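# Pull two timbers from a roller feed onto a rack

## Task

A powered roller feed was halted with two timber lengths lying side by side and nearly through it, so only their ends remain held between the rollers. The green button starts the feed and it keeps running until the red button is pressed. Each timber must end up lying in both hooks of the rack next to the outfeed, with neither timber resting on the other, and the machine must be stopped when you finish.

## Robot and tools

Robots: three identical i2rt Big YAM arms named arm1, arm2 and arm3. Each has six joints, a two-finger gripper and a wrist camera. The hand reaches roughly 1.0 m from the joint-1 axis. Room cameras: cam_button, cam_end, cam_end2, cam_over, cam_side. Wrist cameras: arm1_cam_wrist, arm2_cam_wrist, arm3_cam_wrist. Every image is 672x504 pixels.

Frame: a single scene frame shared by all arms, with its origin on the floor and +z pointing up. Foot (base_link) poses in metres, quaternion wxyz: arm1 at (-0.142, +0.806, +0.874), quat (+0.746, -0.004, -0.004, -0.666). arm2 at (+1.110, -0.719, +0.712), quat (+0.623, -0.004, -0.007, +0.782). arm3 at (-0.225, -0.825, +0.863), quat (+0.745, +0.004, -0.004, +0.667). Each foot faces along its own +x. The hand point sits between the finger pads, about 1 cm behind the tips. The fingers point along the hand's +z and open and close along its y. Printed hand positions can be off, more so at long reach.

Tool move: arguments arm1, arm2, arm3 (one object per robot) plus cameras. A robot you omit keeps its previous command. Inside each robot object you can give:
- joints: absolute targets keyed by name. joint1_rad from -2.879 to 2.879 (turns about the foot, positive is counter-clockwise seen from above). joint2_rad from 0 to 3.141 (shoulder; 0 is the upper arm pointing back). joint3_rad from 0 to 3.019 (elbow; 0 is folded). joint4_rad from -1.692 to 1.57 (hand pitch, positive tips the fingers up). joint5_rad from -1.57 to 1.57 (sideways swing, positive is to the arm's right). joint6_rad from -2.094 to 2.094 (roll, positive is clockwise seen from behind). gripper_m from 0 to 0.093 m (fingertip gap). All values are radians except gripper_m, which is metres.
- target: an absolute hand pose given as a 7-number list [x, y, z, qw, qx, qy, qz], metres in the scene frame. The hand moves in a straight line toward it, starting from its current hand_target. When target is given, joints may contain only gripper_m.
- speed: the path's top speed, 0.002 to 0.5 m/s, default 0.25. Rotation is capped at twice that value in rad/s. Only valid together with target.
- min_time_s: 0.1 to 8 s, the shortest duration for that robot's joint motions. Goes alongside joints.
Every motion in one action starts at the same moment. All hand paths in an action finish together, paced by the slowest. A path lasts 0.5 to 10 s, and no action runs longer than 15 s. Each control step clips the commanded pose to within 100 mm and 20 degrees of the measured one. Hands lag behind, can drift, can overshoot the speed, and often stop a centimetre or more off target. Paths do not steer around obstacles or other arms. cameras takes a list of names, or ["all"], or []. An unknown key makes the call invalid, and an out-of-range value gets it refused. After a refusal, or a stop during a call, the remaining calls in that reply are skipped. A move with no action returns the full state, all images and the scene number.

Results: each robot's state, including joint_positions, Joint velocities (rad/s, gripper in m/s), joint torques (N m; numbers 3 and 4 wrap at ±28), hand and hand_target poses, joint_status and hand_status. The line "move: arm1 done; arm2 time_out" gives the outcome per robot. Status words: done; off_target (came to rest short of the target and may still be pushing); time_out (the joint keeps pushing toward a nearby target, and on_its_own lists such joints; send the reported position to relieve the push); not_followed, "joint command not followed" or "pose unreachable" (a self/arm-collision or reach check held the command back; it may keep retrying). Robots listed under "as last shown" were not commanded in that action. The "pictures" line gives the order of the images, which may be slightly older than the state. "within noise" means the arm is at rest.

Gripper: on a hard object the reading is up to 0.005 m below the object's width (on some grippers up to 0.002 m above it). Closed on nothing it reads 0 to 0.003. Command about 0.005 m below the contact reading for full force, roughly 50 to 64 N per pad. To release, command well above the reading.

wait: seconds, 0 to 10, plus optional cameras. Nothing new is commanded while waiting. zoom_image: camera, plus region [x0, y0, x1, y1] in pixels, no more than 504 by 504, taken from that camera's most recent image. finished_scene: scene (1 or 2). Ends the scene for good, so make no further calls in that reply. Scene 1 is practice and can be skipped.

Plan: look at the feed, the buttons and the rack. Press green to run the feed, or pull the timbers free by hand, then press red so the machine is stopped. Lift each timber into both rack hooks separately, without stacking them.

Avoid: robots pressing against each other, including closing a gripper on another arm's fingers; hard hits on fixed or heavy objects; dropping timber, releasing it while it moves, or letting it fall far; pushing anything out of the work area. The arms keep pushing after contact, and prolonged pushing, holding or full stretch heats the motors. MOTOR HOT shows at 85 °C, and at 100 °C the arm goes limp for 30 to 60 s, after which you must resend its targets. The scene keeps running while you think, holding your last command. Now and then loose objects may get nudged.

Each tool is called as name(argument=value, ...), one argument or row to a line, values as JSON.

## Session

move(
)

Scene clock: 0.00 s.
Joint torques (N m): no reading
Heat: arm1: hottest joint2_rad 22 °C; arm2: hottest joint3_rad 22 °C; arm3: hottest joint2_rad 22 °C.
Joint velocities: within noise
arm1.joint_positions: joint1_rad=-0.430 joint2_rad=+0.644 joint3_rad=+1.356 joint4_rad=-1.249 joint5_rad=+0.042 joint6_rad=+0.691 gripper_m=+0.09396
arm1.joint_status: not commanded
arm1.hand: x=-0.2316 y=+0.5663 z=+1.4115 quat_wxyz=(-0.403, -0.836, -0.229, +0.294) (m; scene frame)
arm1.hand_target: x=-0.2309 y=+0.5687 z=+1.4229 quat_wxyz=(-0.412, -0.830, -0.227, +0.300) (m; scene frame)
arm1.hand_status: not commanded
arm2.joint_positions: joint1_rad=+0.624 joint2_rad=+0.585 joint3_rad=+1.397 joint4_rad=-1.329 joint5_rad=+0.241 joint6_rad=-0.177 gripper_m=+0.09396
arm2.joint_status: not commanded
arm2.hand: x=+0.9672 y=-0.5468 z=+1.2646 quat_wxyz=(-0.315, +0.812, -0.286, -0.400) (m; scene frame)
arm2.hand_target: x=+0.9692 y=-0.5488 z=+1.2773 quat_wxyz=(-0.320, +0.804, -0.285, -0.412) (m; scene frame)
arm2.hand_status: not commanded
arm3.joint_positions: joint1_rad=+0.032 joint2_rad=+0.632 joint3_rad=+1.417 joint4_rad=-1.228 joint5_rad=-0.104 joint6_rad=-0.798 gripper_m=+0.09396
arm3.joint_status: not commanded
arm3.hand: x=-0.2231 y=-0.5816 z=+1.4386 quat_wxyz=(-0.492, +0.777, -0.322, -0.225) (m; scene frame)
arm3.hand_target: x=-0.2234 y=-0.5850 z=+1.4494 quat_wxyz=(-0.501, +0.772, -0.318, -0.228) (m; scene frame)
arm3.hand_status: not commanded
pictures: arm1_cam_wrist, arm2_cam_wrist, arm3_cam_wrist, cam_button, cam_end, cam_end2, cam_over, cam_side

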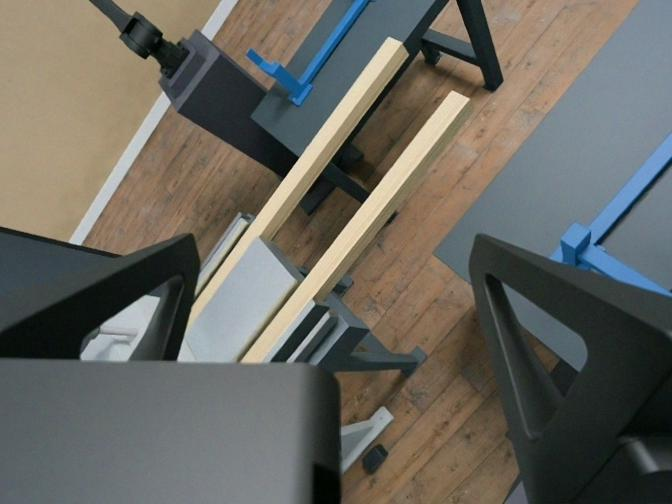

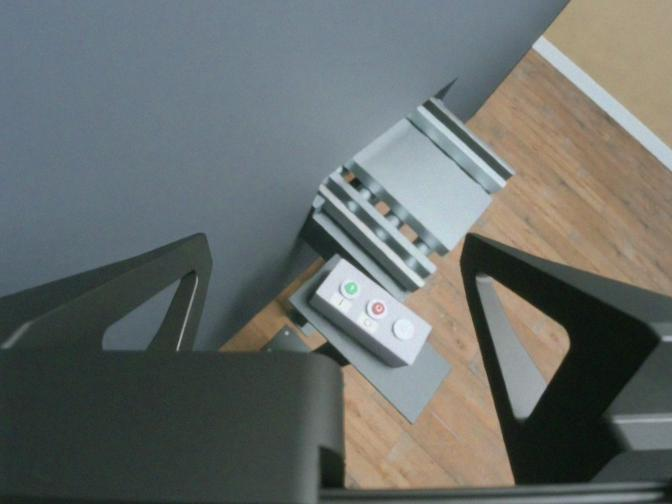

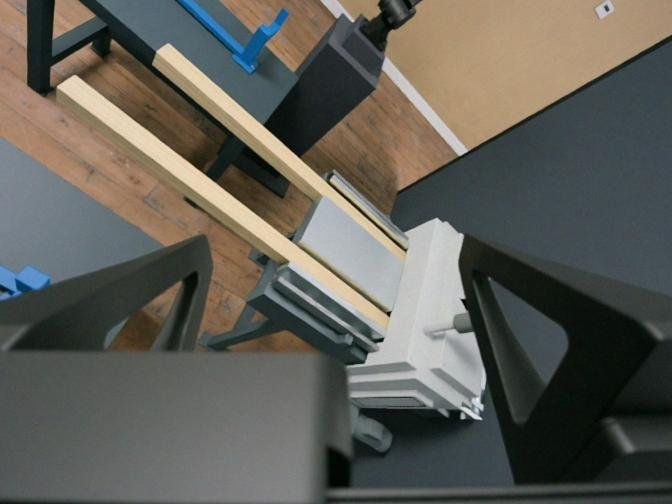

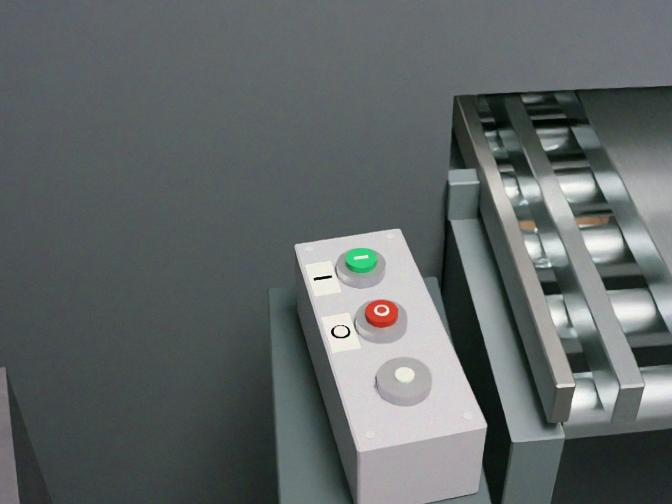

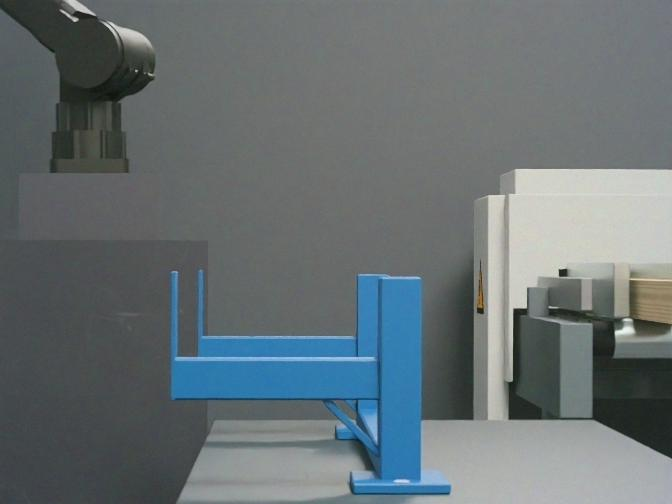

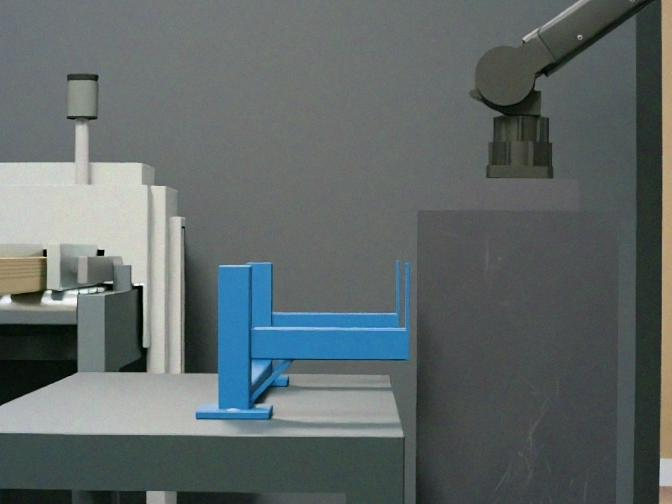

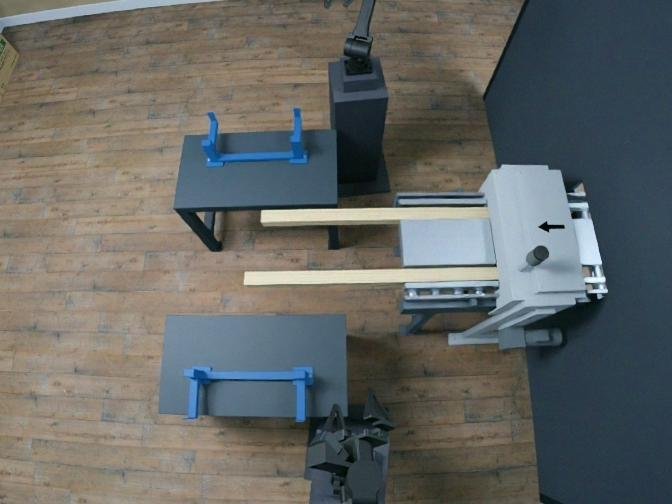

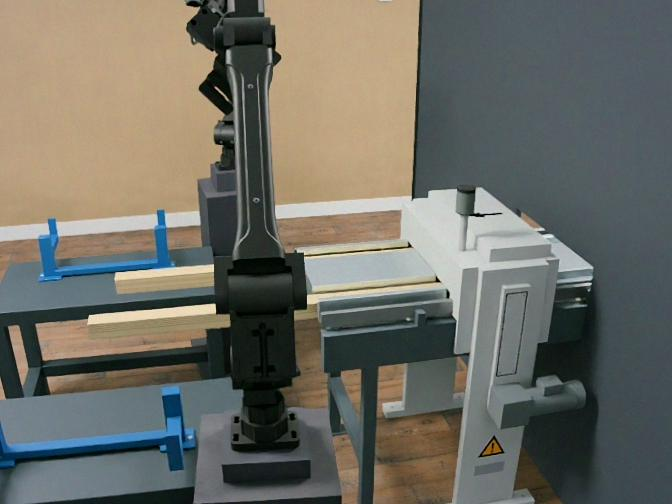

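move(
  arm1={"target":[-0.075,0.107,0.86,0,1,0,0],"speed":0.4},
  arm3={"target":[-0.09,-0.112,0.86,0,1,0,0],"speed":0.4},
  arm2={"target":[0.98,-0.325,0.93,0,1,0,0],"speed":0.4,"joints":{"gripper_m":0}},
  cameras=["arm1_cam_wrist","arm2_cam_wrist","arm3_cam_wrist","cam_button"],
)

Scene clock: 13.10 s.
Joint torques (N m): arm1=[0.97 -21.13 13.27 -0.35 -0.1 0.07] | arm2=[-1.55 -11.87 11.73 -0.39 -0.02 0.02] | arm3=[-1.08 -18.32 11.79 0.17 -0.07 -0.06]
Heat: arm1: hottest joint2_rad 23 °C; arm2: hottest joint3_rad 23 °C; arm3: hottest joint3_rad 24 °C.
move: arm1 off_target; arm2 off_target; arm3 off_target
Joint velocities: within noise
arm1.joint_positions: joint1_rad=-0.022 joint2_rad=+2.359 joint3_rad=+2.017 joint4_rad=-1.258 joint5_rad=+0.003 joint6_rad=+1.660 gripper_m=+0.09396
arm1.joint_status: not commanded
arm1.hand: x=-0.0800 y=+0.1181 z=+0.8551 quat_wxyz=(+0.008, -1.000, -0.001, +0.002) (m; scene frame)
arm1.hand_target: x=-0.0749 y=+0.1075 z=+0.8601 quat_wxyz=(+0.000, -1.000, +0.000, +0.000) (m; scene frame)
arm1.hand_status: off_target (0.013 m and 1.0 deg from the pose sent, 0.735 m and 66.6 deg at the start)
arm2.joint_positions: joint1_rad=+0.071 joint2_rad=+1.439 joint3_rad=+1.242 joint4_rad=-1.430 joint5_rad=-0.017 joint6_rad=-1.253 gripper_m=+0.00051
arm2.joint_status: all done
arm2.hand: x=+0.9888 y=-0.3382 z=+0.9050 quat_wxyz=(+0.027, +1.000, -0.011, +0.008) (m; scene frame)
arm2.hand_target: x=+0.9803 y=-0.3262 z=+0.9299 quat_wxyz=(+0.000, +1.000, +0.000, +0.000) (m; scene frame)
arm2.hand_status: off_target (0.030 m and 3.4 deg from the pose sent, 0.402 m and 71.4 deg at the start)
arm3.joint_positions: joint1_rad=-0.083 joint2_rad=+2.417 joint3_rad=+2.167 joint4_rad=-1.346 joint5_rad=-0.002 joint6_rad=-1.747 gripper_m=+0.09396
arm3.joint_status: not commanded
arm3.hand: x=-0.0874 y=-0.1240 z=+0.8598 quat_wxyz=(+0.006, +1.000, -0.009, -0.003) (m; scene frame)
arm3.hand_target: x=-0.0902 y=-0.1126 z=+0.8600 quat_wxyz=(-0.001, +1.000, +0.000, +0.000) (m; scene frame)
arm3.hand_status: off_target (0.012 m and 1.2 deg from the pose sent, 0.757 m and 78.0 deg at the start)
pictures: arm1_cam_wrist, arm2_cam_wrist, arm3_cam_wrist, cam_button

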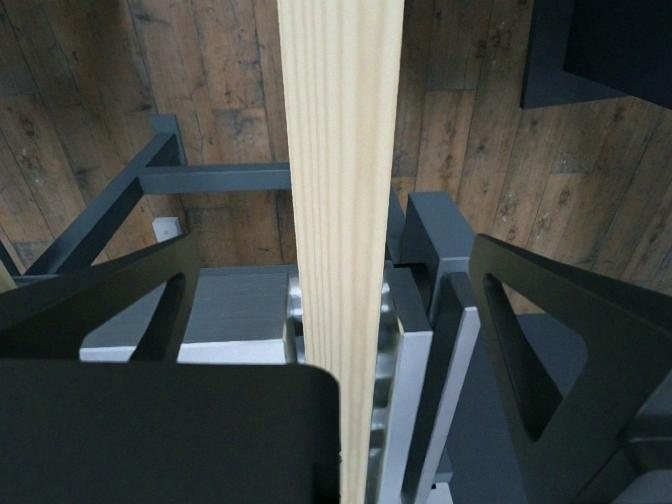

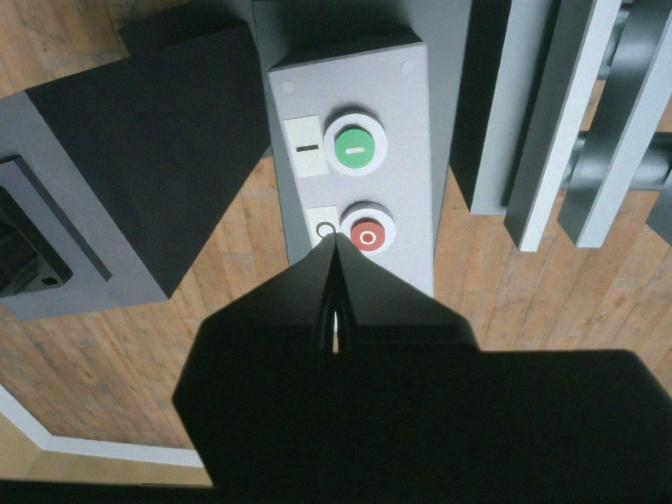

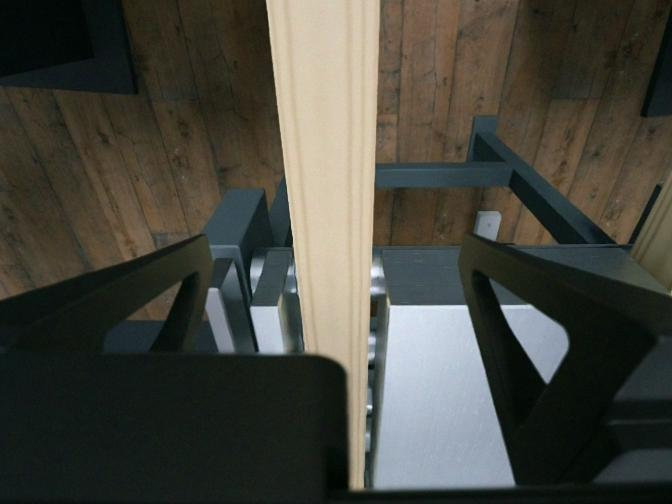

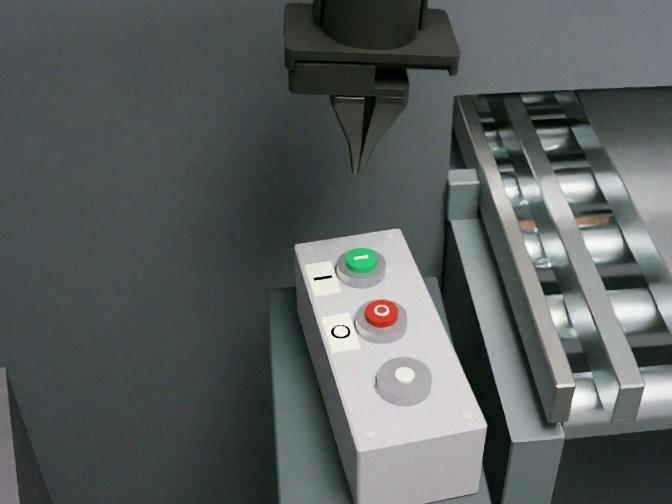

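move(
  arm1={"target":[-0.08,0.1115,0.752,0,1,0,0],"speed":0.2},
  arm3={"target":[-0.09,-0.115,0.744,0,1,0,0],"speed":0.2},
  arm2={"target":[0.986,-0.332,0.845,0,1,0,0],"speed":0.2},
)

move(
  arm1={"joints":{"gripper_m":0.045}},
  arm3={"joints":{"gripper_m":0.045}},
  cameras=["arm1_cam_wrist","arm2_cam_wrist","arm3_cam_wrist","cam_button","cam_over"],
)

Scene clock: 40.83 s.
Joint torques (N m): arm1=[0.03 -22.01 10.21 0.51 -0.08 0] | arm2=[-2.02 -10.64 6.99 0.54 -0.02 0.02] | arm3=[-1.26 -19.96 9.26 0.84 -0.08 -0.06]
Heat: arm1: hottest joint2_rad 26 °C; arm2: hottest joint3_rad 29 °C; arm3: hottest joint3_rad 28 °C.
move: arm1 done; arm2 done; arm3 done
Joint velocities: within noise
arm1.joint_positions: joint1_rad=-0.022 joint2_rad=+2.492 joint3_rad=+1.971 joint4_rad=-1.084 joint5_rad=+0.003 joint6_rad=+1.660 gripper_m=+0.09396
arm1.joint_status: not commanded
arm1.hand: x=-0.0801 y=+0.1201 z=+0.7496 quat_wxyz=(+0.011, -1.000, -0.001, +0.003) (m; scene frame)
arm1.hand_target: x=-0.0799 y=+0.1117 z=+0.7521 quat_wxyz=(+0.000, -1.000, +0.000, +0.000) (m; scene frame)
arm1.hand_status: done (0.009 m and 1.3 deg from the pose sent, 0.103 m and 1.0 deg at the start)
arm2.joint_positions: joint1_rad=+0.071 joint2_rad=+1.460 joint3_rad=+1.111 joint4_rad=-1.226 joint5_rad=-0.017 joint6_rad=-1.259 gripper_m=+0.00051
arm2.joint_status: not commanded
arm2.hand: x=+0.9880 y=-0.3328 z=+0.8485 quat_wxyz=(+0.002, +1.000, -0.008, +0.000) (m; scene frame)
arm2.hand_target: x=+0.9860 y=-0.3321 z=+0.8450 quat_wxyz=(+0.000, +1.000, +0.000, +0.000) (m; scene frame)
arm2.hand_status: done (0.004 m and 0.9 deg from the pose sent, 0.060 m and 3.4 deg at the start)
arm3.joint_positions: joint1_rad=-0.083 joint2_rad=+2.555 joint3_rad=+2.116 joint4_rad=-1.163 joint5_rad=-0.001 joint6_rad=-1.748 gripper_m=+0.09396
arm3.joint_status: not commanded
arm3.hand: x=-0.0875 y=-0.1239 z=+0.7449 quat_wxyz=(+0.009, +1.000, -0.008, -0.003) (m; scene frame)
arm3.hand_target: x=-0.0900 y=-0.1152 z=+0.7441 quat_wxyz=(+0.000, +1.000, +0.000, +0.000) (m; scene frame)
arm3.hand_status: done (0.009 m and 1.4 deg from the pose sent, 0.116 m and 1.2 deg at the start)
pictures: none

Scene clock: 41.57 s.
Joint torques (N m): arm1=[0.15 -22.36 10.21 0.75 -0.11 0.07] | arm2=[-2.02 -10.64 6.99 0.53 -0.02 0.02] | arm3=[-1.2 -19.72 9.25 1.1 -0.11 0.02]
Heat: arm1: hottest joint2_rad 26 °C; arm2: hottest joint3_rad 28 °C; arm3: hottest joint3_rad 28 °C.
move: arm1 off_target; arm3 off_target
Joint velocities: within noise
arm1.joint_positions: joint1_rad=-0.022 joint2_rad=+2.492 joint3_rad=+1.971 joint4_rad=-1.089 joint5_rad=+0.004 joint6_rad=+1.652 gripper_m=+0.04975
arm1.joint_status: gripper_m off_target (ended at +0.04977, target +0.04500)
arm1.hand: x=-0.0804 y=+0.1214 z=+0.7496 quat_wxyz=(+0.013, -1.000, -0.005, +0.003) (m; scene frame)
arm1.hand_target: x=-0.0799 y=+0.1117 z=+0.7521 quat_wxyz=(+0.000, -1.000, +0.000, +0.000) (m; scene frame)
arm1.hand_status: not commanded
arm2: as last shown
arm3.joint_positions: joint1_rad=-0.083 joint2_rad=+2.555 joint3_rad=+2.116 joint4_rad=-1.171 joint5_rad=+0.000 joint6_rad=-1.756 gripper_m=+0.05113
arm3.joint_status: gripper_m off_target (ended at +0.05116, target +0.04500)
arm3.hand: x=-0.0877 y=-0.1258 z=+0.7450 quat_wxyz=(+0.013, +1.000, -0.004, -0.003) (m; scene frame)
arm3.hand_target: x=-0.0900 y=-0.1152 z=+0.7441 quat_wxyz=(+0.000, +1.000, +0.000, +0.000) (m; scene frame)
arm3.hand_status: not commanded
pictures: arm1_cam_wrist, arm2_cam_wrist, arm3_cam_wrist, cam_button, cam_over

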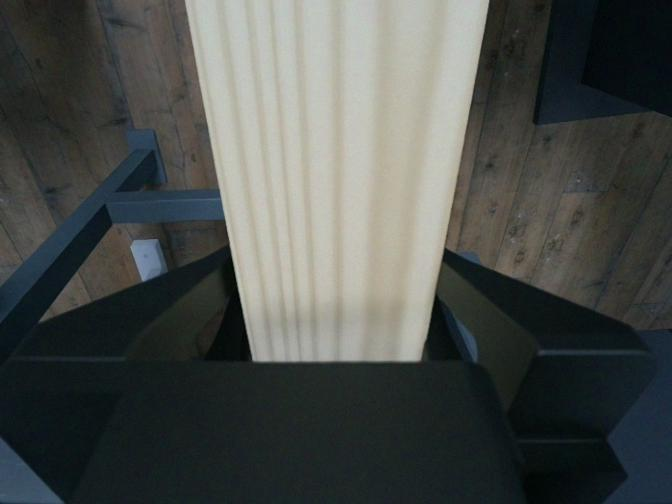

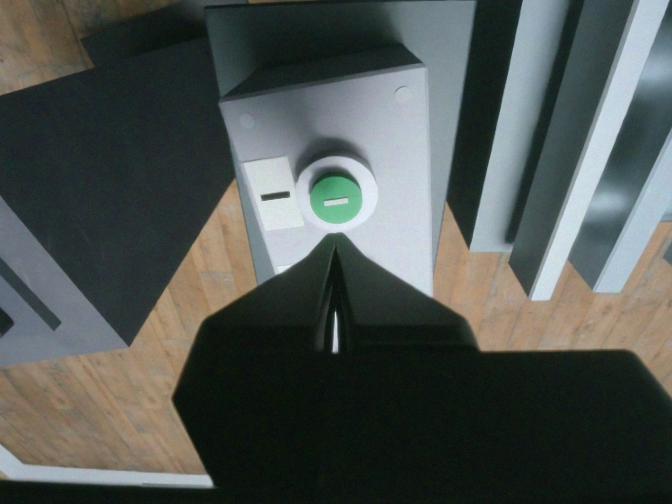

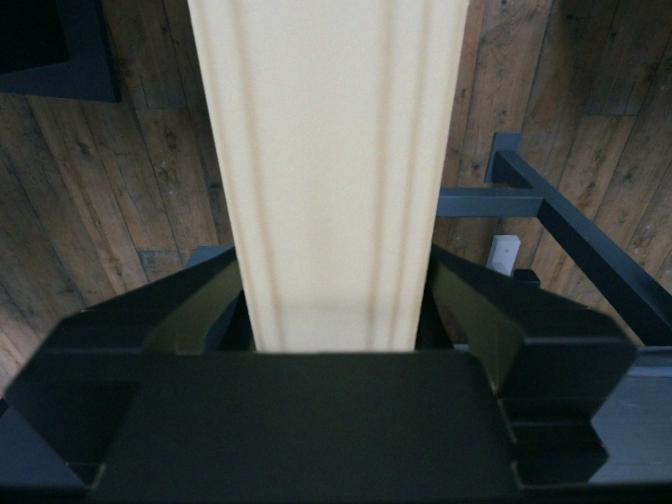

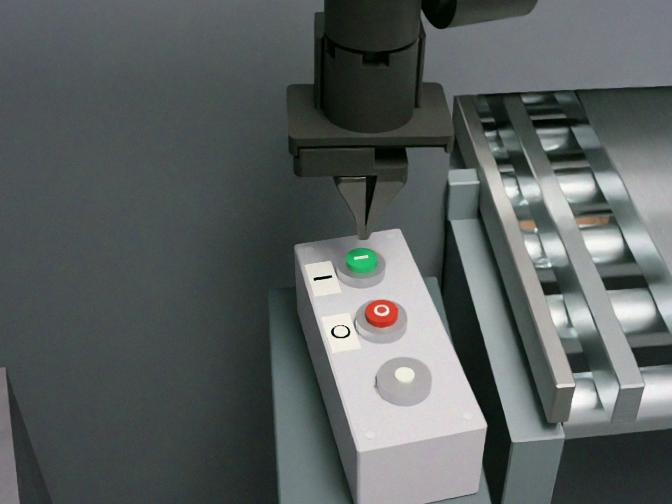

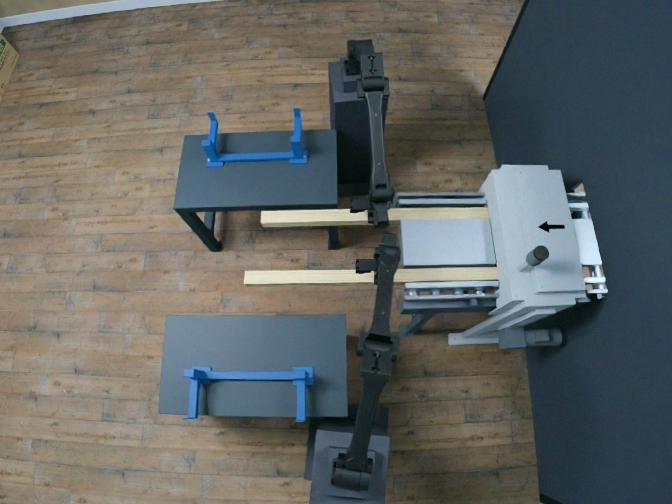

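move(
  arm1={"target":[-0.105,0.1115,0.785,0,1,0,0],"joints":{"gripper_m":0.035},"speed":0.1},
  arm3={"target":[-0.115,-0.115,0.782,0,1,0,0],"joints":{"gripper_m":0.035},"speed":0.1},
  arm2={"target":[0.981,-0.332,0.789,0,1,0,0],"speed":0.12},
  cameras=["cam_button"],
)

move(
  arm2={"target":[0.981,-0.332,0.865,0,1,0,0]},
)

move(
  arm2={"target":[1.032,-0.327,0.855,0,1,0,0]},
  cameras=["arm2_cam_wrist"],
)

move(
  arm2={"target":[1.033,-0.327,0.788,0,1,0,0],"speed":0.12},
  cameras=["cam_button","cam_over","cam_side","arm2_cam_wrist","cam_end","cam_end2"],
)

Scene clock: 68.23 s.
Joint torques (N m): arm1=[1.32 -25.64 10.48 -0.58 0.09 0.08] | arm2=[-1.44 -8.06 4.81 1.33 -0.12 0.17] | arm3=[-2.84 -24.12 9.33 0.08 -0.23 -0.03]
Heat: arm1: hottest joint2_rad 31 °C; arm2: hottest joint3_rad 27 °C; arm3: hottest joint3_rad 30 °C.
move: arm1 off_target; arm2 off_target; arm3 off_target
Joint velocities: within noise
arm1.joint_positions: joint1_rad=-0.071 joint2_rad=+2.487 joint3_rad=+1.957 joint4_rad=-1.104 joint5_rad=-0.002 joint6_rad=+1.614 gripper_m=+0.04968
arm1.joint_status: gripper_m off_target (ended at +0.04968, target +0.03500)
arm1.hand: x=-0.1132 y=+0.1279 z=+0.7486 quat_wxyz=(+0.025, -1.000, +0.001, +0.000) (m; scene frame)
arm1.hand_target: x=-0.1051 y=+0.1123 z=+0.7847 quat_wxyz=(+0.000, -1.000, +0.000, +0.000) (m; scene frame)
arm1.hand_status: off_target (0.041 m and 2.9 deg from the pose sent, 0.044 m and 1.6 deg at the start)
arm2.joint_positions: joint1_rad=+0.076 joint2_rad=+1.487 joint3_rad=+1.051 joint4_rad=-1.097 joint5_rad=-0.014 joint6_rad=-1.259 gripper_m=+0.00051
arm2.joint_status: not commanded
arm2.hand: x=+0.9847 y=-0.3253 z=+0.8170 quat_wxyz=(-0.019, +1.000, -0.005, -0.005) (m; scene frame)
arm2.hand_target: x=+0.9817 y=-0.3333 z=+0.7904 quat_wxyz=(+0.000, +1.000, +0.000, +0.000) (m; scene frame)
arm2.hand_status: off_target (0.029 m and 2.3 deg from the pose sent, 0.060 m and 0.9 deg at the start)
arm3.joint_positions: joint1_rad=-0.030 joint2_rad=+2.546 joint3_rad=+2.089 joint4_rad=-1.183 joint5_rad=+0.003 joint6_rad=-1.717 gripper_m=+0.05105
arm3.joint_status: gripper_m off_target (ended at +0.05105, target +0.03500)
arm3.hand: x=-0.1259 y=-0.1313 z=+0.7421 quat_wxyz=(+0.028, +1.000, +0.003, -0.003) (m; scene frame)
arm3.hand_target: x=-0.1151 y=-0.1160 z=+0.7816 quat_wxyz=(+0.000, +1.000, +0.000, +0.000) (m; scene frame)
arm3.hand_status: off_target (0.044 m and 3.3 deg from the pose sent, 0.047 m and 1.6 deg at the start)
pictures: cam_button

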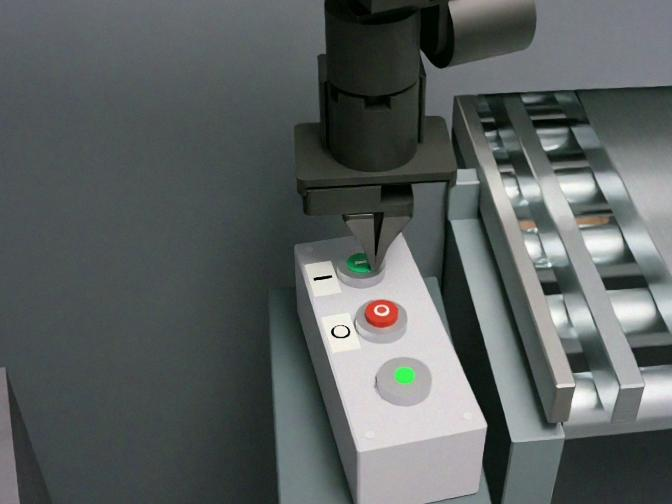

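Scene clock: 69.40 s.
Joint torques (N m): arm1=[1.49 -25.76 10.44 -0.54 0.1 0.09] | arm2=[-1.61 -11.93 11.25 -0.42 -0.15 0.12] | arm3=[-2.78 -23.88 9.2 0.02 -0.23 -0.03]
Heat: arm1: hottest joint2_rad 32 °C; arm2: hottest joint3_rad 27 °C; arm3: hottest joint3_rad 30 °C.
move: arm2 off_target
Joint velocities: within noise
arm1, arm3: as last shown
arm2.joint_positions: joint1_rad=+0.076 joint2_rad=+1.462 joint3_rad=+1.088 joint4_rad=-1.257 joint5_rad=-0.014 joint6_rad=-1.259 gripper_m=+0.00051
arm2.joint_status: not commanded
arm2.hand: x=+0.9914 y=-0.3489 z=+0.8400 quat_wxyz=(+0.028, +1.000, -0.006, +0.009) (m; scene frame)
arm2.hand_target: x=+0.9814 y=-0.3332 z=+0.8650 quat_wxyz=(+0.000, +1.000, +0.000, +0.000) (m; scene frame)
arm2.hand_status: off_target (0.032 m and 3.4 deg from the pose sent, 0.049 m and 2.3 deg at the start)
pictures: none

Scene clock: 70.70 s.
Joint torques (N m): arm1=[1.55 -25.7 10.41 -0.54 0.09 0.1] | arm2=[-2.67 -11.81 8.54 0.43 -0.14 0.03] | arm3=[-2.84 -23.82 9.2 0.01 -0.23 -0.03]
Heat: arm1: hottest joint2_rad 32 °C; arm2: hottest joint3_rad 27 °C; arm3: hottest joint3_rad 30 °C.
move: arm2 off_target
Joint velocities: within noise
arm1, arm3: as last shown
arm2.joint_positions: joint1_rad=-0.033 joint2_rad=+1.454 joint3_rad=+1.088 joint4_rad=-1.252 joint5_rad=-0.013 joint6_rad=-1.373 gripper_m=+0.00051
arm2.joint_status: not commanded
arm2.hand: x=+1.0324 y=-0.3370 z=+0.8435 quat_wxyz=(+0.021, +1.000, -0.003, +0.005) (m; scene frame)
arm2.hand_target: x=+1.0321 y=-0.3273 z=+0.8552 quat_wxyz=(+0.000, +1.000, +0.000, +0.000) (m; scene frame)
arm2.hand_status: off_target (0.015 m and 2.5 deg from the pose sent, 0.048 m and 3.4 deg at the start)
pictures: arm2_cam_wrist

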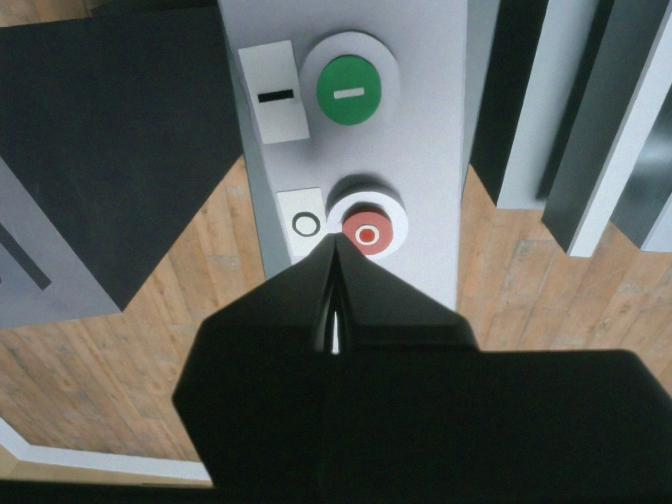

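Scene clock: 71.90 s.
Joint torques (N m): arm1=[1.2 -25.64 10.43 -0.55 0.09 0.09] | arm2=[-2.78 -7.53 4.74 1.39 -0.14 0.03] | arm3=[-2.84 -23.82 9.2 0.01 -0.23 -0.03]
Heat: arm1: hottest joint2_rad 32 °C; arm2: hottest joint3_rad 27 °C; arm3: hottest joint3_rad 30 °C.
move: arm2 off_target
Joint velocities: within noise
arm1, arm3: as last shown
arm1.hand: x=-0.1131 y=+0.1279 z=+0.7486 quat_wxyz=(+0.026, -1.000, +0.001, +0.000) (m; scene frame)
arm2.joint_positions: joint1_rad=-0.033 joint2_rad=+1.468 joint3_rad=+1.027 joint4_rad=-1.093 joint5_rad=-0.014 joint6_rad=-1.373 gripper_m=+0.00051
arm2.joint_status: not commanded
arm2.hand: x=+1.0297 y=-0.3222 z=+0.8168 quat_wxyz=(-0.020, +1.000, -0.002, -0.003) (m; scene frame)
arm2.hand_target: x=+1.0332 y=-0.3286 z=+0.7895 quat_wxyz=(+0.000, +1.000, +0.000, +0.000) (m; scene frame)
arm2.hand_status: off_target (0.029 m and 2.3 deg from the pose sent, 0.056 m and 2.5 deg at the start)
pictures: arm2_cam_wrist, cam_button, cam_end, cam_end2, cam_over, cam_side

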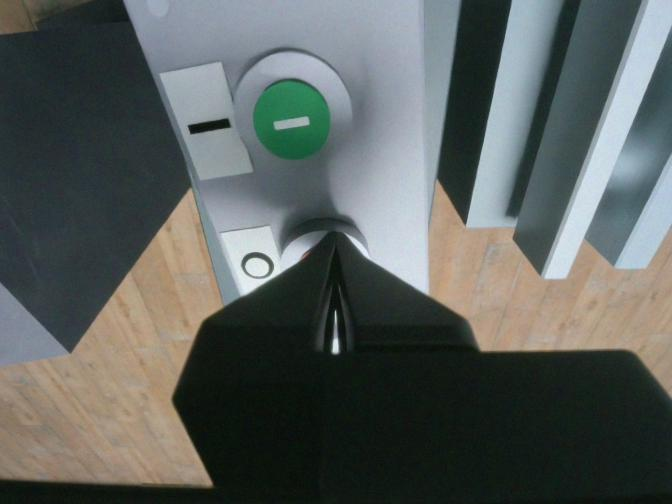

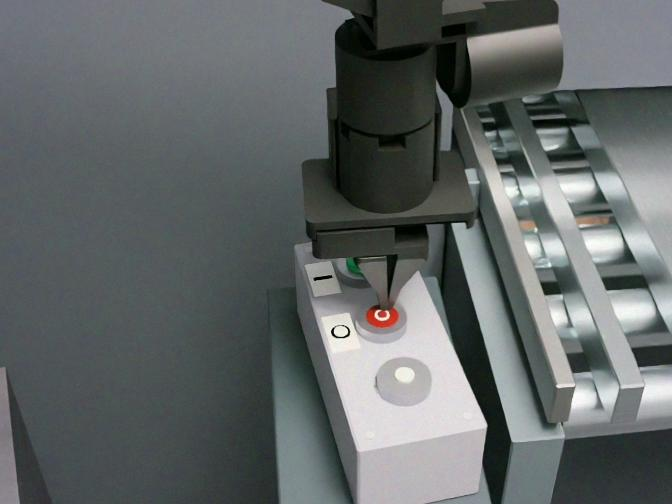

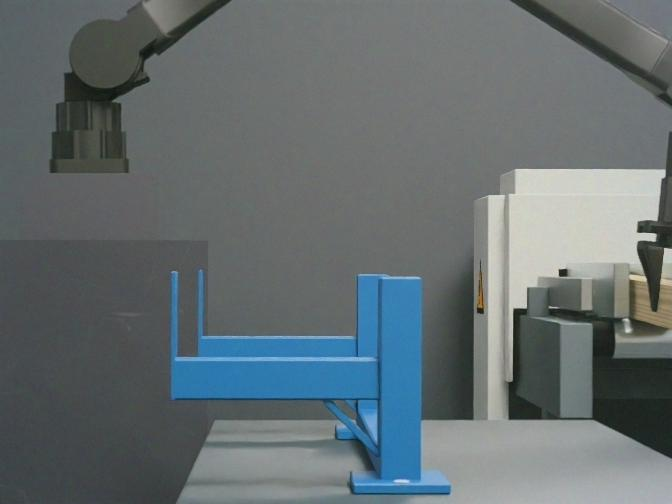

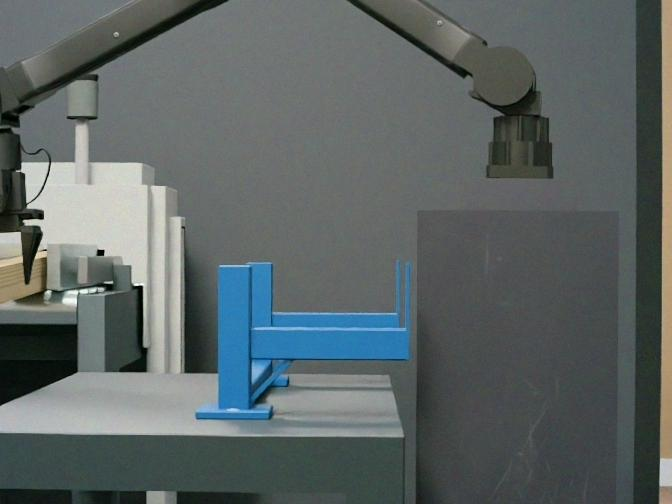

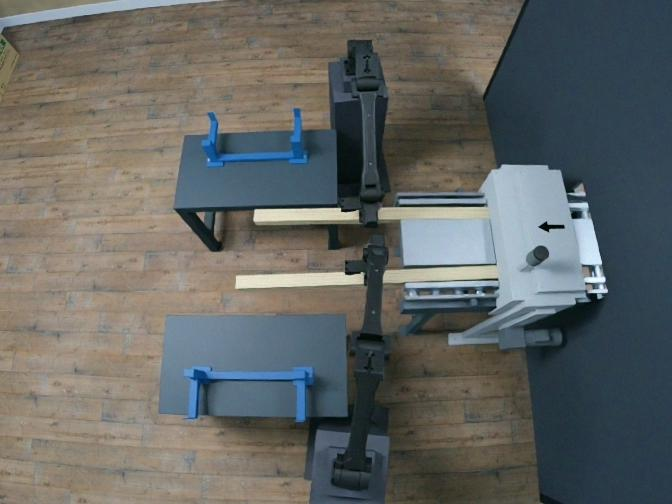

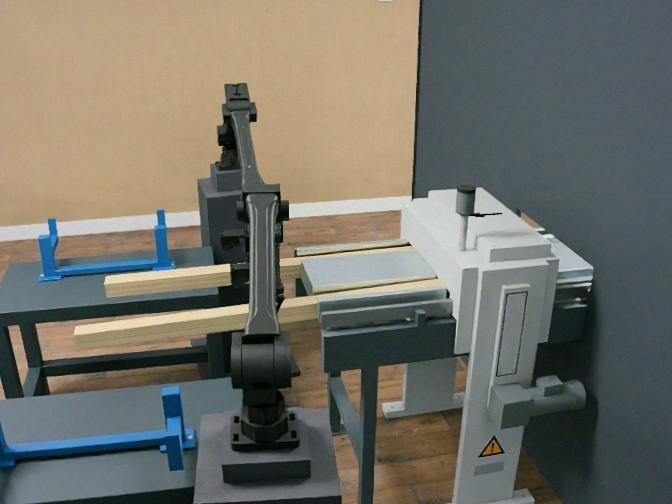

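move(
  arm1={"target":[-0.24,0.11,0.80,0,1,0,0],"speed":0.15},
  arm3={"target":[-0.24,-0.105,0.805,0,1,0,0],"speed":0.15},
  arm2={"target":[1.033,-0.36,0.92,0,1,0,0],"speed":0.12},
  cameras=["cam_over","cam_side","cam_end","cam_end2","cam_button"],
)

Scene clock: 87.60 s.
Joint torques (N m): arm1=[0.56 -26.58 13.82 -1.22 0.16 -0.32] | arm2=[-1.96 -9.41 11.75 -0.38 -0.14 0.13] | arm3=[-2.43 -26.05 11.21 -0.39 -0.24 0.12]
Heat: arm1: hottest joint2_rad 35 °C; arm2: hottest joint3_rad 27 °C; arm3: hottest joint3_rad 30 °C.
move: arm1 off_target; arm2 off_target; arm3 off_target
Joint velocities: within noise
arm1.joint_positions: joint1_rad=-0.254 joint2_rad=+2.492 joint3_rad=+1.949 joint4_rad=-1.128 joint5_rad=+0.001 joint6_rad=+1.471 gripper_m=+0.04965
arm1.joint_status: not commanded
arm1.hand: x=-0.2358 y=+0.1446 z=+0.7432 quat_wxyz=(+0.043, -0.999, +0.020, -0.006) (m; scene frame)
arm1.hand_target: x=-0.2395 y=+0.1130 z=+0.8002 quat_wxyz=(-0.001, -1.000, +0.000, +0.001) (m; scene frame)
arm1.hand_status: off_target (0.067 m and 5.5 deg from the pose sent, 0.138 m and 2.9 deg at the start)
arm2.joint_positions: joint1_rad=-0.033 joint2_rad=+1.317 joint3_rad=+1.097 joint4_rad=-1.407 joint5_rad=-0.014 joint6_rad=-1.373 gripper_m=+0.00051
arm2.joint_status: not commanded
arm2.hand: x=+1.0389 y=-0.3755 z=+0.8965 quat_wxyz=(+0.026, +1.000, -0.003, +0.006) (m; scene frame)
arm2.hand_target: x=+1.0333 y=-0.3611 z=+0.9200 quat_wxyz=(+0.000, +1.000, +0.000, +0.000) (m; scene frame)
arm2.hand_status: off_target (0.029 m and 3.1 deg from the pose sent, 0.110 m and 2.3 deg at the start)
arm3.joint_positions: joint1_rad=+0.139 joint2_rad=+2.547 joint3_rad=+2.060 joint4_rad=-1.207 joint5_rad=+0.001 joint6_rad=-1.560 gripper_m=+0.05092
arm3.joint_status: not commanded
arm3.hand: x=-0.2431 y=-0.1430 z=+0.7326 quat_wxyz=(+0.056, +0.998, +0.008, +0.002) (m; scene frame)
arm3.hand_target: x=-0.2398 y=-0.1090 z=+0.8045 quat_wxyz=(+0.000, +1.000, +0.000, +0.000) (m; scene frame)
arm3.hand_status: off_target (0.082 m and 6.4 deg from the pose sent, 0.133 m and 3.3 deg at the start)
pictures: cam_button, cam_end, cam_end2, cam_over, cam_side

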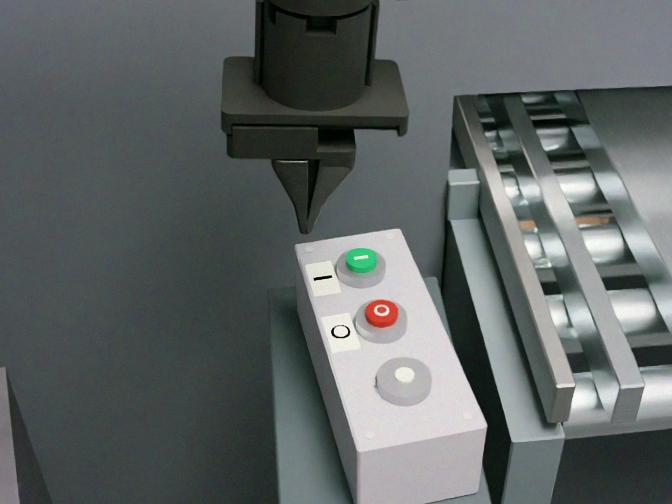

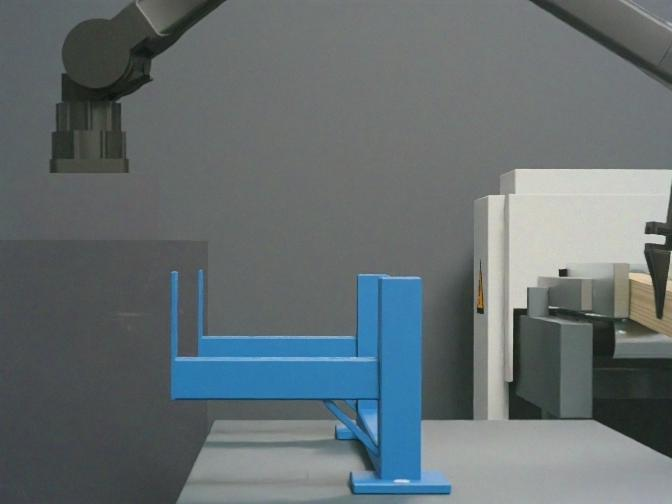

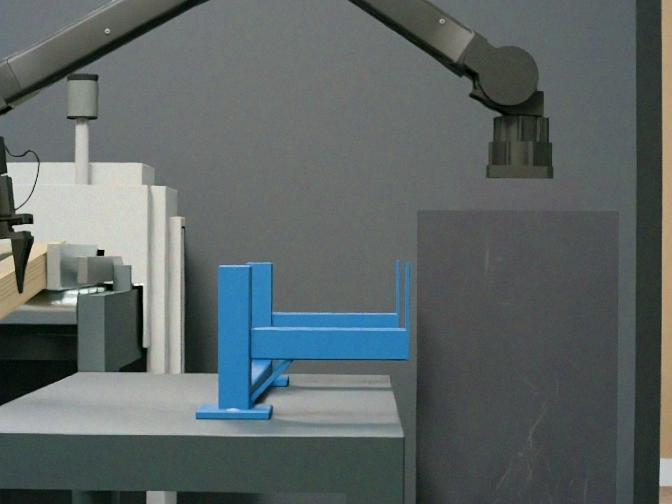

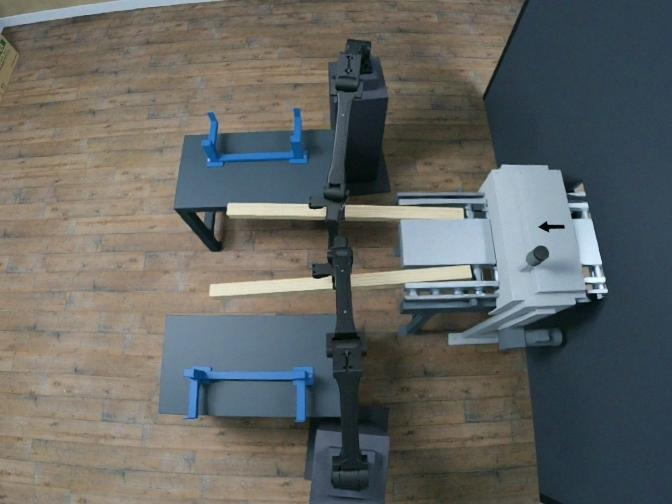

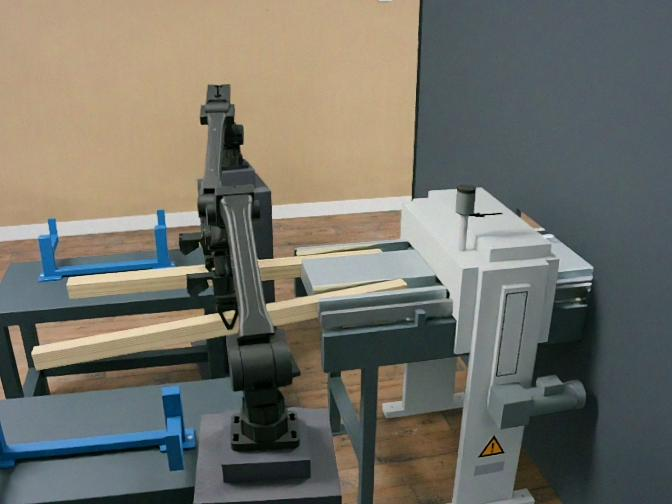

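move(
  arm1={"joints":{"joint2_rad":2.24},"min_time_s":1.8},
  arm3={"joints":{"joint2_rad":2.25},"min_time_s":1.8},
  cameras=["cam_over","cam_side","cam_end","cam_end2","arm1_cam_wrist","arm3_cam_wrist"],
)

Scene clock: 100.77 s.
Joint torques (N m): arm1=[0.73 -31.09 14.74 -0.32 -0.18 -0.07] | arm2=[-1.9 -9.47 11.77 -0.36 -0.14 0.13] | arm3=[-2.43 -27.87 12.05 0.4 -0.24 0.11]
Heat: arm1: hottest joint2_rad 37 °C; arm2: hottest joint3_rad 30 °C; arm3: hottest joint3_rad 32 °C.
move: arm1 done; arm3 done
Joint velocities: within noise
arm1.joint_positions: joint1_rad=-0.254 joint2_rad=+2.350 joint3_rad=+1.949 joint4_rad=-1.143 joint5_rad=+0.011 joint6_rad=+1.440 gripper_m=+0.04928
arm1.joint_status: all done
arm1.hand: x=-0.2415 y=+0.1185 z=+0.8373 quat_wxyz=(-0.019, -1.000, +0.005, +0.006) (m; scene frame)
arm1.hand_target: x=-0.2436 y=+0.0865 z=+0.9364 quat_wxyz=(-0.098, -0.995, +0.001, +0.014) (m; scene frame)
arm1.hand_status: not commanded
arm2: as last shown
arm3.joint_positions: joint1_rad=+0.139 joint2_rad=+2.361 joint3_rad=+2.060 joint4_rad=-1.222 joint5_rad=+0.001 joint6_rad=-1.556 gripper_m=+0.05092
arm3.joint_status: all done
arm3.hand: x=-0.2442 y=-0.1098 z=+0.8591 quat_wxyz=(-0.030, +1.000, +0.007, +0.000) (m; scene frame)
arm3.hand_target: x=-0.2404 y=-0.0846 z=+0.9596 quat_wxyz=(-0.109, +0.994, +0.000, -0.002) (m; scene frame)
arm3.hand_status: not commanded
pictures: arm1_cam_wrist, arm3_cam_wrist, cam_end, cam_end2, cam_over, cam_side

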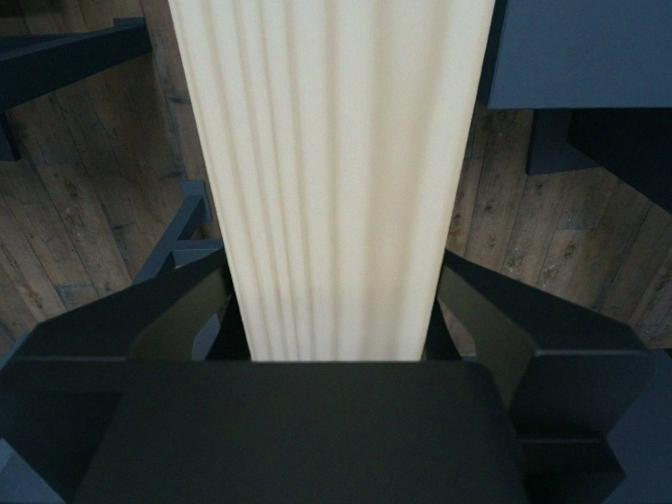

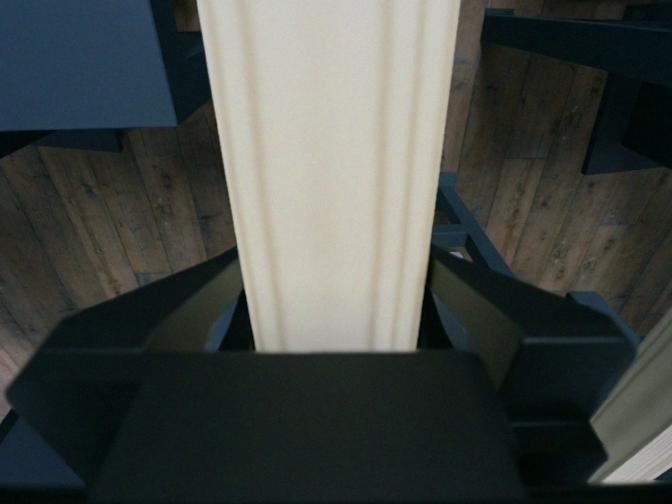

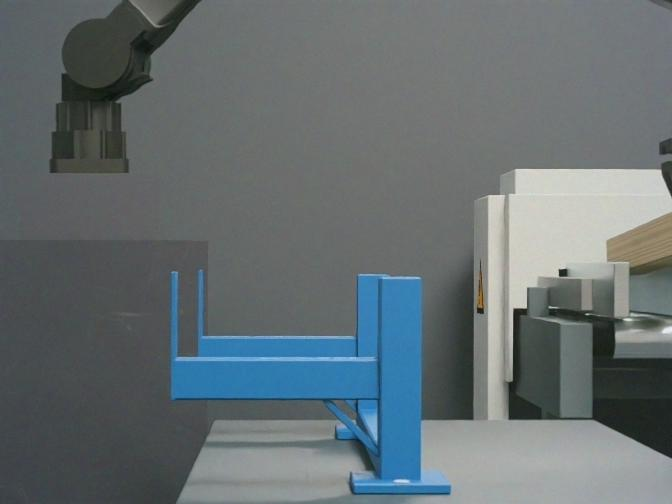

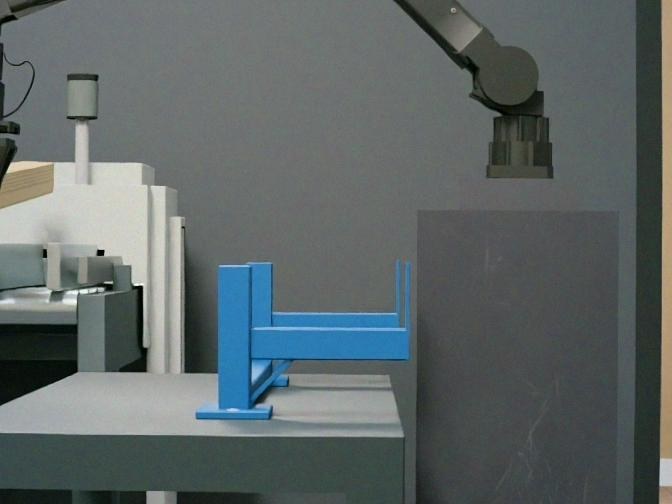

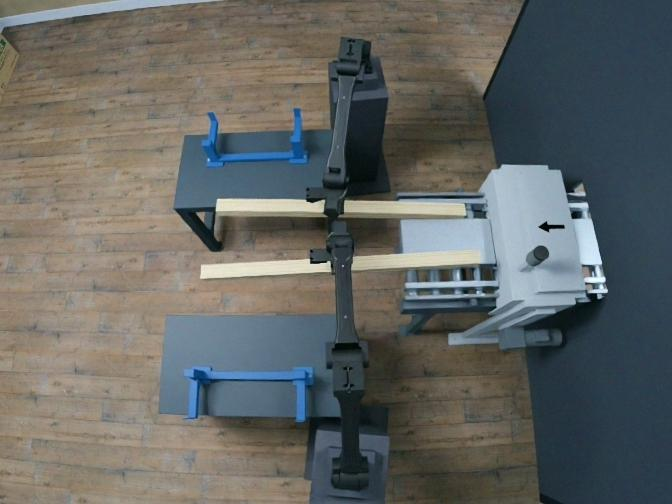

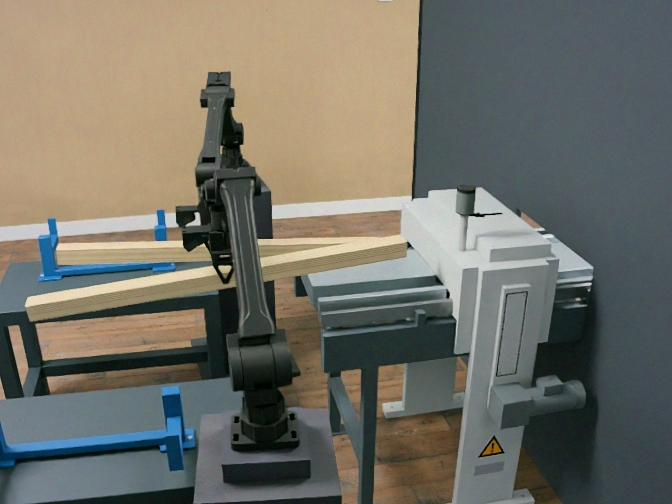

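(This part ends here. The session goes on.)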